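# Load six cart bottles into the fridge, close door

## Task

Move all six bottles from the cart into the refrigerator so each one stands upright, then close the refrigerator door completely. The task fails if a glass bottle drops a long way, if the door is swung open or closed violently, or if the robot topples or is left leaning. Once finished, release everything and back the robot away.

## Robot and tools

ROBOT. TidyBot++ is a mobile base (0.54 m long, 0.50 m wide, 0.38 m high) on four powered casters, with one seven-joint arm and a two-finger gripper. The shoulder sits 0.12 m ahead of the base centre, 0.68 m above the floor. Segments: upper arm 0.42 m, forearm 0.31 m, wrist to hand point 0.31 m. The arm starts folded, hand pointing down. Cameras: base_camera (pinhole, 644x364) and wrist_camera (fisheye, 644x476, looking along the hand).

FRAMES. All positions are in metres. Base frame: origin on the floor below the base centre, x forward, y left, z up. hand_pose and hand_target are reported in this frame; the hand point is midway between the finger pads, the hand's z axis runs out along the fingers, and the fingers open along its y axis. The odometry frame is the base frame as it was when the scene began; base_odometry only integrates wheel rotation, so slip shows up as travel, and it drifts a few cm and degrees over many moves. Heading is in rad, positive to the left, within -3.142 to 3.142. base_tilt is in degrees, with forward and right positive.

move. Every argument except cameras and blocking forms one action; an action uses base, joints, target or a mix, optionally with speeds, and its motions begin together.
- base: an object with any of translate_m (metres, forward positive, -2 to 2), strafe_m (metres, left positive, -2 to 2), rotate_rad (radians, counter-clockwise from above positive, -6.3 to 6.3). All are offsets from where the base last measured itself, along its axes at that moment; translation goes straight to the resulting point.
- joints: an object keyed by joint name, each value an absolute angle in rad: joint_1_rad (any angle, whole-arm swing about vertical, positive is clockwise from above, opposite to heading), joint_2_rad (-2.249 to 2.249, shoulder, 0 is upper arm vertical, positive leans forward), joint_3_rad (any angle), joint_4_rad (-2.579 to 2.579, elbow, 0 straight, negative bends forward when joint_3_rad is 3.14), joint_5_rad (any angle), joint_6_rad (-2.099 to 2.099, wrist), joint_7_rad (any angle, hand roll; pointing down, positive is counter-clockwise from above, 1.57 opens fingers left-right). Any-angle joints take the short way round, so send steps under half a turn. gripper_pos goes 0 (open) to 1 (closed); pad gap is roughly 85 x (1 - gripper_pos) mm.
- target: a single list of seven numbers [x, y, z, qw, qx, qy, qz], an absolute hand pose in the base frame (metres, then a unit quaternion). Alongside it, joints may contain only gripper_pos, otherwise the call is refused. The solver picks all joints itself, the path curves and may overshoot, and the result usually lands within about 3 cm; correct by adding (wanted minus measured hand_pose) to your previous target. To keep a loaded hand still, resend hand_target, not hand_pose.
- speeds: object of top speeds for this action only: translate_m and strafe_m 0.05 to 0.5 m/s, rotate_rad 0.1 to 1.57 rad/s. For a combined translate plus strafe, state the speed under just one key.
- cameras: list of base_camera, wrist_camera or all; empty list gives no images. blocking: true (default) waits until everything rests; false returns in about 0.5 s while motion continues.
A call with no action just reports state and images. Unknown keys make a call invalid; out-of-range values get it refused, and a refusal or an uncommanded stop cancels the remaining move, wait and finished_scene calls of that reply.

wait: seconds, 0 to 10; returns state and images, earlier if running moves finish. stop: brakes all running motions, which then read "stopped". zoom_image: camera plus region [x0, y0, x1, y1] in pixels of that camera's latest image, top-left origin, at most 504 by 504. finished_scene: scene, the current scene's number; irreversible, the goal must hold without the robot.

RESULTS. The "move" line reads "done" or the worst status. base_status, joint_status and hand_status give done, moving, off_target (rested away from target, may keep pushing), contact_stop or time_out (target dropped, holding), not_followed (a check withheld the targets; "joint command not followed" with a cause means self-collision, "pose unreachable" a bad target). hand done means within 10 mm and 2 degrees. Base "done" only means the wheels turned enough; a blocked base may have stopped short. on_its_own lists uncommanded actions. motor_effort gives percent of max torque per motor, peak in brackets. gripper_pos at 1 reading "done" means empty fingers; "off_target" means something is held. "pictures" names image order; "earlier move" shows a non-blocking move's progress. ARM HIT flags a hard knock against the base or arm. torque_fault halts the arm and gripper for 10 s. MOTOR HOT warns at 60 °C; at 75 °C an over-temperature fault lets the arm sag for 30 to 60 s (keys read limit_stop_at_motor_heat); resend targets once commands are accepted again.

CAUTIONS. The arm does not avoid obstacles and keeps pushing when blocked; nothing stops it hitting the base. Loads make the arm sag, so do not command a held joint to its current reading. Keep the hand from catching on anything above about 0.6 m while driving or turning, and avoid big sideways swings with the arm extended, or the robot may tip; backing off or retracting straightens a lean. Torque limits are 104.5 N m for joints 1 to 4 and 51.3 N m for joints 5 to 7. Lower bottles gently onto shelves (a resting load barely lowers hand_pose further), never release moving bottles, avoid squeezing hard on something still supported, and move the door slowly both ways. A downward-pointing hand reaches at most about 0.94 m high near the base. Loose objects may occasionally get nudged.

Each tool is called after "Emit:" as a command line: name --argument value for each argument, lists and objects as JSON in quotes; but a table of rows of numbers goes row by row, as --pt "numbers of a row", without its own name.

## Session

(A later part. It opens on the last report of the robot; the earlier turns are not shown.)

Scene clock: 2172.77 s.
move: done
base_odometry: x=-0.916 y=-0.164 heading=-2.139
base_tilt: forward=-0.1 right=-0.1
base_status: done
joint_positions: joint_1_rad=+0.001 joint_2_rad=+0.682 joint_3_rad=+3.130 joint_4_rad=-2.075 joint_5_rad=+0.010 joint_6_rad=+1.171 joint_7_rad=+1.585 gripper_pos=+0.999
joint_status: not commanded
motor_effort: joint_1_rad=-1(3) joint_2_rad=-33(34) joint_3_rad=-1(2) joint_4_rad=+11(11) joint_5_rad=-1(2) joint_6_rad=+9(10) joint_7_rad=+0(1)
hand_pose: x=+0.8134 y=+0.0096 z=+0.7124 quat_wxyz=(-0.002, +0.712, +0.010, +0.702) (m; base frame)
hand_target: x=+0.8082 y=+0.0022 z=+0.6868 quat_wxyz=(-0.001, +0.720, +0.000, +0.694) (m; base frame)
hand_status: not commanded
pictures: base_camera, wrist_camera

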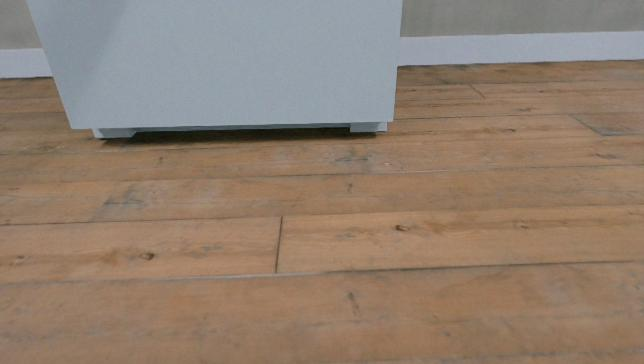

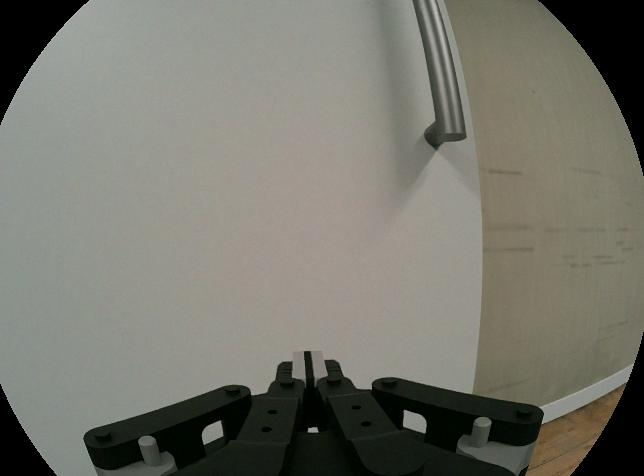

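Emit:
move --base '{"translate_m": 0.07}' --speeds '{"translate_m": 0.1}' --cameras '[]'

Emit:
move --base '{"translate_m": 0.03}' --speeds '{"translate_m": 0.05}' --cameras '["wrist_camera"]'

Scene clock: 2184.50 s.
move: done
base_odometry: x=-0.954 y=-0.223 heading=-2.140
base_tilt: forward=-0.1 right=-0.1
base_status: done
joint_positions: joint_1_rad=+0.001 joint_2_rad=+0.682 joint_3_rad=+3.130 joint_4_rad=-2.076 joint_5_rad=+0.010 joint_6_rad=+1.171 joint_7_rad=+1.585 gripper_pos=+0.999
joint_status: not commanded
motor_effort: joint_1_rad=+0(1) joint_2_rad=-33(35) joint_3_rad=-1(1) joint_4_rad=+11(12) joint_5_rad=-1(1) joint_6_rad=+9(11) joint_7_rad=+0(1)
hand_pose: x=+0.8130 y=+0.0096 z=+0.7119 quat_wxyz=(-0.002, +0.713, +0.010, +0.701) (m; base frame)
hand_target: x=+0.8082 y=+0.0022 z=+0.6868 quat_wxyz=(-0.001, +0.720, +0.000, +0.694) (m; base frame)
hand_status: not commanded
pictures: none
No camera images: "cameras" was empty.

Scene clock: 2185.57 s.
move: done
base_odometry: x=-0.970 y=-0.248 heading=-2.140
base_tilt: forward=-0.1 right=-0.1
base_status: done
joint_positions: joint_1_rad=+0.001 joint_2_rad=+0.682 joint_3_rad=+3.130 joint_4_rad=-2.076 joint_5_rad=+0.010 joint_6_rad=+1.171 joint_7_rad=+1.585 gripper_pos=+0.999
joint_status: not commanded
motor_effort: joint_1_rad=+0(2) joint_2_rad=-33(35) joint_3_rad=-1(2) joint_4_rad=+11(12) joint_5_rad=-1(1) joint_6_rad=+9(10) joint_7_rad=-1(1)
hand_pose: x=+0.8129 y=+0.0096 z=+0.7118 quat_wxyz=(-0.002, +0.713, +0.010, +0.701) (m; base frame)
hand_target: x=+0.8082 y=+0.0022 z=+0.6868 quat_wxyz=(-0.001, +0.720, +0.000, +0.694) (m; base frame)
hand_status: not commanded
pictures: wrist_camera

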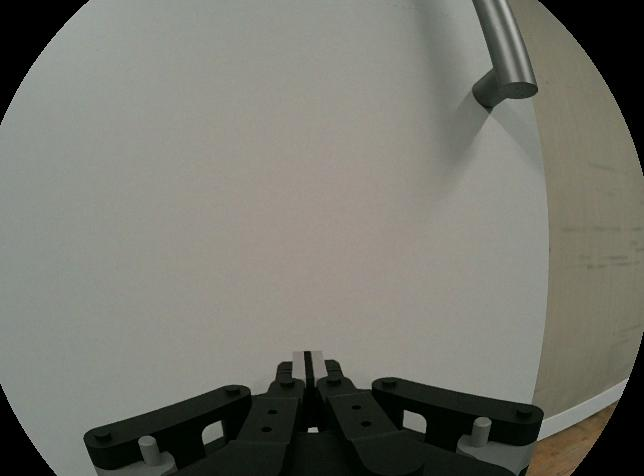

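Emit:
move --base '{"translate_m": 0.02}' --speeds '{"translate_m": 0.05}' --cameras '[]'

Emit:
move --base '{"translate_m": 0.015}' --speeds '{"translate_m": 0.05}' --cameras '["wrist_camera"]'

Scene clock: 2194.77 s.
move: done
base_odometry: x=-0.981 y=-0.265 heading=-2.140
base_tilt: forward=-0.1 right=-0.1
base_status: done
joint_positions: joint_1_rad=+0.001 joint_2_rad=+0.682 joint_3_rad=+3.130 joint_4_rad=-2.076 joint_5_rad=+0.010 joint_6_rad=+1.171 joint_7_rad=+1.585 gripper_pos=+0.999
joint_status: not commanded
motor_effort: joint_1_rad=+0(2) joint_2_rad=-33(35) joint_3_rad=-1(2) joint_4_rad=+11(12) joint_5_rad=-1(1) joint_6_rad=+10(10) joint_7_rad=+0(0)
hand_pose: x=+0.8129 y=+0.0096 z=+0.7117 quat_wxyz=(-0.002, +0.713, +0.010, +0.701) (m; base frame)
hand_target: x=+0.8082 y=+0.0022 z=+0.6868 quat_wxyz=(-0.001, +0.720, +0.000, +0.694) (m; base frame)
hand_status: not commanded
pictures: none
No camera images: "cameras" was empty.

Scene clock: 2195.60 s.
move: done
base_odometry: x=-0.989 y=-0.277 heading=-2.141
base_tilt: forward=-0.1 right=-0.1
base_status: done
joint_positions: joint_1_rad=+0.001 joint_2_rad=+0.682 joint_3_rad=+3.130 joint_4_rad=-2.107 joint_5_rad=+0.010 joint_6_rad=+1.209 joint_7_rad=+1.585 gripper_pos=+0.999
joint_status: not commanded
motor_effort: joint_1_rad=+0(1) joint_2_rad=-28(34) joint_3_rad=+0(2) joint_4_rad=+14(18) joint_5_rad=-1(2) joint_6_rad=+6(10) joint_7_rad=+0(1)
hand_pose: x=+0.8039 y=+0.0096 z=+0.7107 quat_wxyz=(-0.002, +0.710, +0.010, +0.704) (m; base frame)
hand_target: x=+0.8082 y=+0.0022 z=+0.6868 quat_wxyz=(-0.001, +0.720, +0.000, +0.694) (m; base frame)
hand_status: not commanded
pictures: wrist_camera

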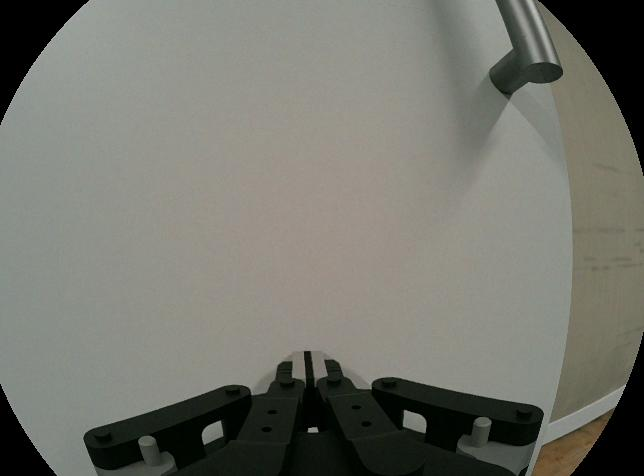

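Emit:
move --base '{"translate_m": 0.01}' --speeds '{"translate_m": 0.05}' --cameras '[]'

Emit:
move --base '{"translate_m": 0.01}' --speeds '{"translate_m": 0.05}' --cameras '["wrist_camera"]'

Scene clock: 2205.67 s.
move: done
base_odometry: x=-0.994 y=-0.286 heading=-2.141
base_tilt: forward=-0.1 right=-0.1
base_status: done
joint_positions: joint_1_rad=+0.001 joint_2_rad=+0.673 joint_3_rad=+3.130 joint_4_rad=-2.138 joint_5_rad=+0.010 joint_6_rad=+1.231 joint_7_rad=+1.585 gripper_pos=+0.999
joint_status: not commanded
motor_effort: joint_1_rad=+0(1) joint_2_rad=-27(28) joint_3_rad=+0(1) joint_4_rad=+19(22) joint_5_rad=-1(2) joint_6_rad=+5(7) joint_7_rad=+0(1)
hand_pose: x=+0.7945 y=+0.0098 z=+0.7107 quat_wxyz=(-0.003, +0.710, +0.010, +0.704) (m; base frame)
hand_target: x=+0.8082 y=+0.0022 z=+0.6868 quat_wxyz=(-0.001, +0.720, +0.000, +0.694) (m; base frame)
hand_status: not commanded
pictures: none
No camera images: "cameras" was empty.

Scene clock: 2206.30 s.
move: done
base_odometry: x=-1.000 y=-0.293 heading=-2.141
base_tilt: forward=-0.1 right=-0.1
base_status: done
joint_positions: joint_1_rad=+0.001 joint_2_rad=+0.663 joint_3_rad=+3.130 joint_4_rad=-2.168 joint_5_rad=+0.010 joint_6_rad=+1.247 joint_7_rad=+1.585 gripper_pos=+0.999
joint_status: not commanded
motor_effort: joint_1_rad=+1(1) joint_2_rad=-24(28) joint_3_rad=+0(1) joint_4_rad=+23(29) joint_5_rad=-2(2) joint_6_rad=+5(7) joint_7_rad=+0(0)
hand_pose: x=+0.7853 y=+0.0099 z=+0.7106 quat_wxyz=(-0.003, +0.711, +0.010, +0.703) (m; base frame)
hand_target: x=+0.8082 y=+0.0022 z=+0.6868 quat_wxyz=(-0.001, +0.720, +0.000, +0.694) (m; base frame)
hand_status: not commanded
pictures: wrist_camera

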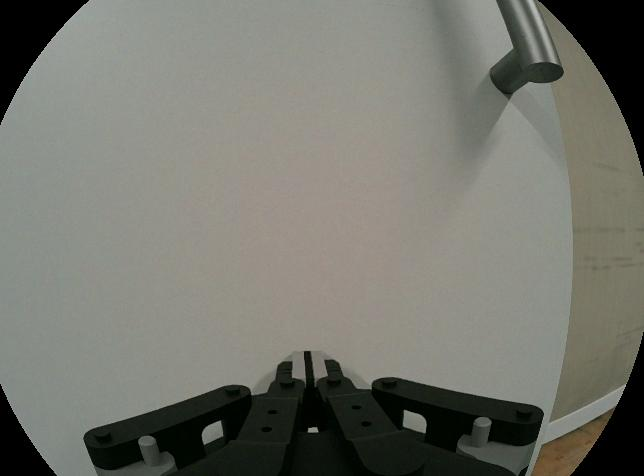

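Emit:
move --base '{"translate_m": -0.3}' --speeds '{"translate_m": 0.25}' --cameras '["wrist_camera", "base_camera"]'

Emit:
zoom_image --camera "base_camera" --region '[40, 40, 440, 180]'

Scene clock: 2218.47 s.
move: done
base_odometry: x=-0.838 y=-0.041 heading=-2.141
base_tilt: forward=-0.1 right=-0.1
base_status: done
joint_positions: joint_1_rad=+0.000 joint_2_rad=+0.691 joint_3_rad=+3.130 joint_4_rad=-2.091 joint_5_rad=+0.010 joint_6_rad=+1.230 joint_7_rad=+1.585 gripper_pos=+0.999
joint_status: not commanded
motor_effort: joint_1_rad=-1(2) joint_2_rad=-33(36) joint_3_rad=-1(2) joint_4_rad=+10(22) joint_5_rad=-1(3) joint_6_rad=+10(12) joint_7_rad=+0(1)
hand_pose: x=+0.8088 y=+0.0101 z=+0.7178 quat_wxyz=(-0.003, +0.700, +0.010, +0.714) (m; base frame)
hand_target: x=+0.8082 y=+0.0022 z=+0.6868 quat_wxyz=(-0.001, +0.720, +0.000, +0.694) (m; base frame)
hand_status: not commanded
pictures: base_camera, wrist_camera

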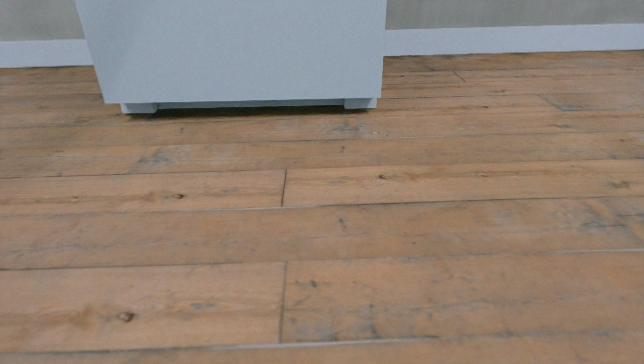

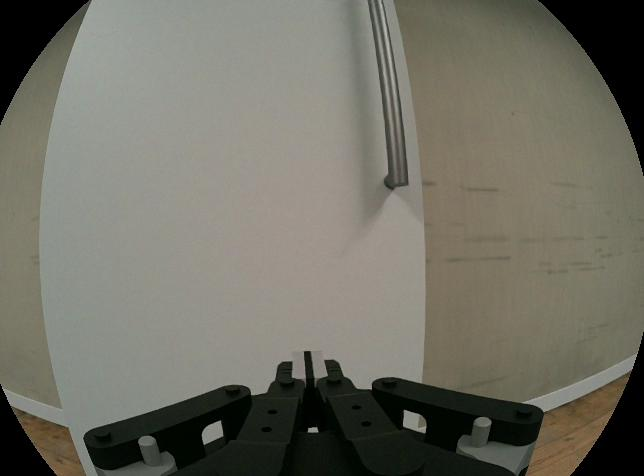

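Scaled by 1.260.

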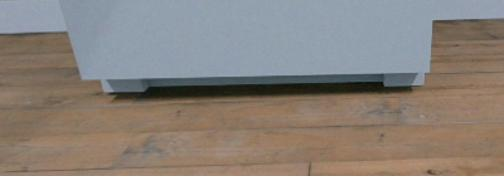

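Emit:
move --joints '{"joint_2_rad": -0.385, "joint_4_rad": -1.76, "joint_6_rad": -0.25}' --blocking false --cameras '[]'

Emit:
move --base '{"translate_m": 0.7, "strafe_m": -1.1, "rotate_rad": 1.3}' --cameras '["wrist_camera", "base_camera"]'

Scene clock: 2263.80 s.
move: moving
base_odometry: x=-0.838 y=-0.041 heading=-2.141
base_tilt: forward=-0.1 right=-0.1
base_status: not commanded
joint_positions: joint_1_rad=+0.000 joint_2_rad=+0.647 joint_3_rad=+3.130 joint_4_rad=-2.079 joint_5_rad=+0.010 joint_6_rad=+1.097 joint_7_rad=+1.585 gripper_pos=+0.999
joint_status: joint_2_rad moving; joint_4_rad moving; joint_6_rad moving
motor_effort: joint_1_rad=+0(1) joint_2_rad=-36(36) joint_3_rad=-1(1) joint_4_rad=+12(12) joint_5_rad=-1(1) joint_6_rad=+11(11) joint_7_rad=+0(0)
hand_pose: x=+0.8101 y=+0.0102 z=+0.7124 quat_wxyz=(-0.002, +0.727, +0.011, +0.687) (m; base frame)
hand_target: x=+0.8139 y=+0.0022 z=+0.7421 quat_wxyz=(-0.001, +0.721, +0.000, +0.693) (m; base frame)
hand_status: not commanded
pictures: none
No camera images: "cameras" was empty.

Scene clock: 2268.13 s.
move: done
base_odometry: x=-2.142 y=-0.036 heading=-0.841
base_tilt: forward=-0.2 right=-0.1
base_status: done
joint_positions: joint_1_rad=+0.000 joint_2_rad=-0.369 joint_3_rad=+3.130 joint_4_rad=-1.778 joint_5_rad=+0.010 joint_6_rad=-0.208 joint_7_rad=+1.585 gripper_pos=+0.999
joint_status: all done
motor_effort: joint_1_rad=+0(3) joint_2_rad=-8(36) joint_3_rad=+0(3) joint_4_rad=+20(20) joint_5_rad=-1(1) joint_6_rad=+9(11) joint_7_rad=+0(1)
hand_pose: x=+0.5881 y=+0.0071 z=+1.1108 quat_wxyz=(+0.007, +0.723, +0.013, +0.691) (m; base frame)
hand_target: x=+0.5802 y=+0.0023 z=+1.1161 quat_wxyz=(-0.001, +0.726, +0.000, +0.688) (m; base frame)
hand_status: not commanded
pictures: base_camera, wrist_camera

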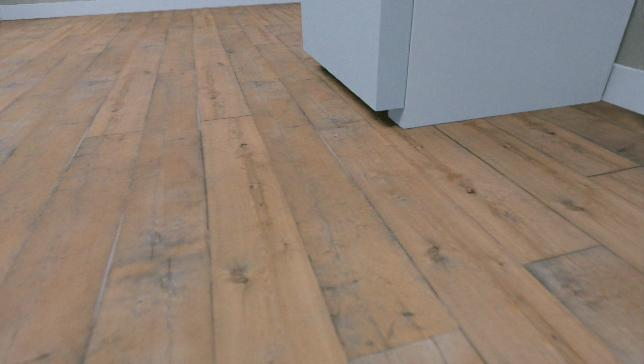

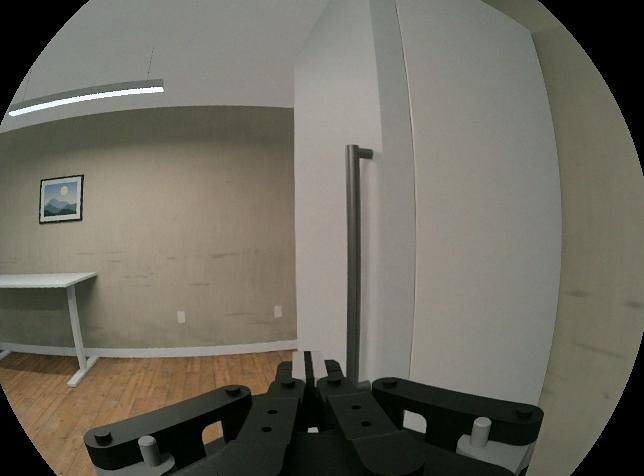

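Emit:
zoom_image --camera "base_camera" --region '[350, 0, 450, 140]'

Emit:
zoom_image --camera "wrist_camera" --region '[360, 150, 460, 300]'

Scaled by 3.600.

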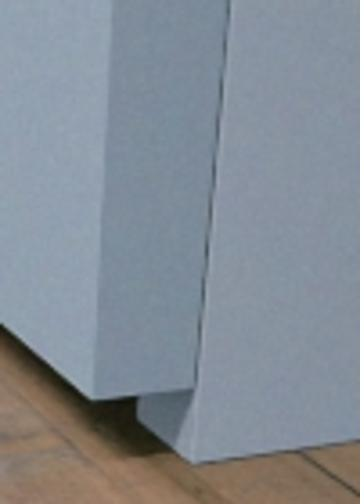

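Scaled by 3.360.

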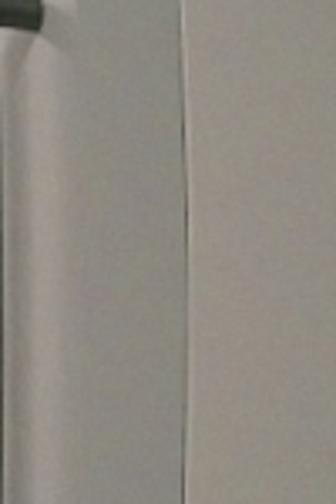

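Emit:
finished_scene --scene 2

The scene is finished: the task was done.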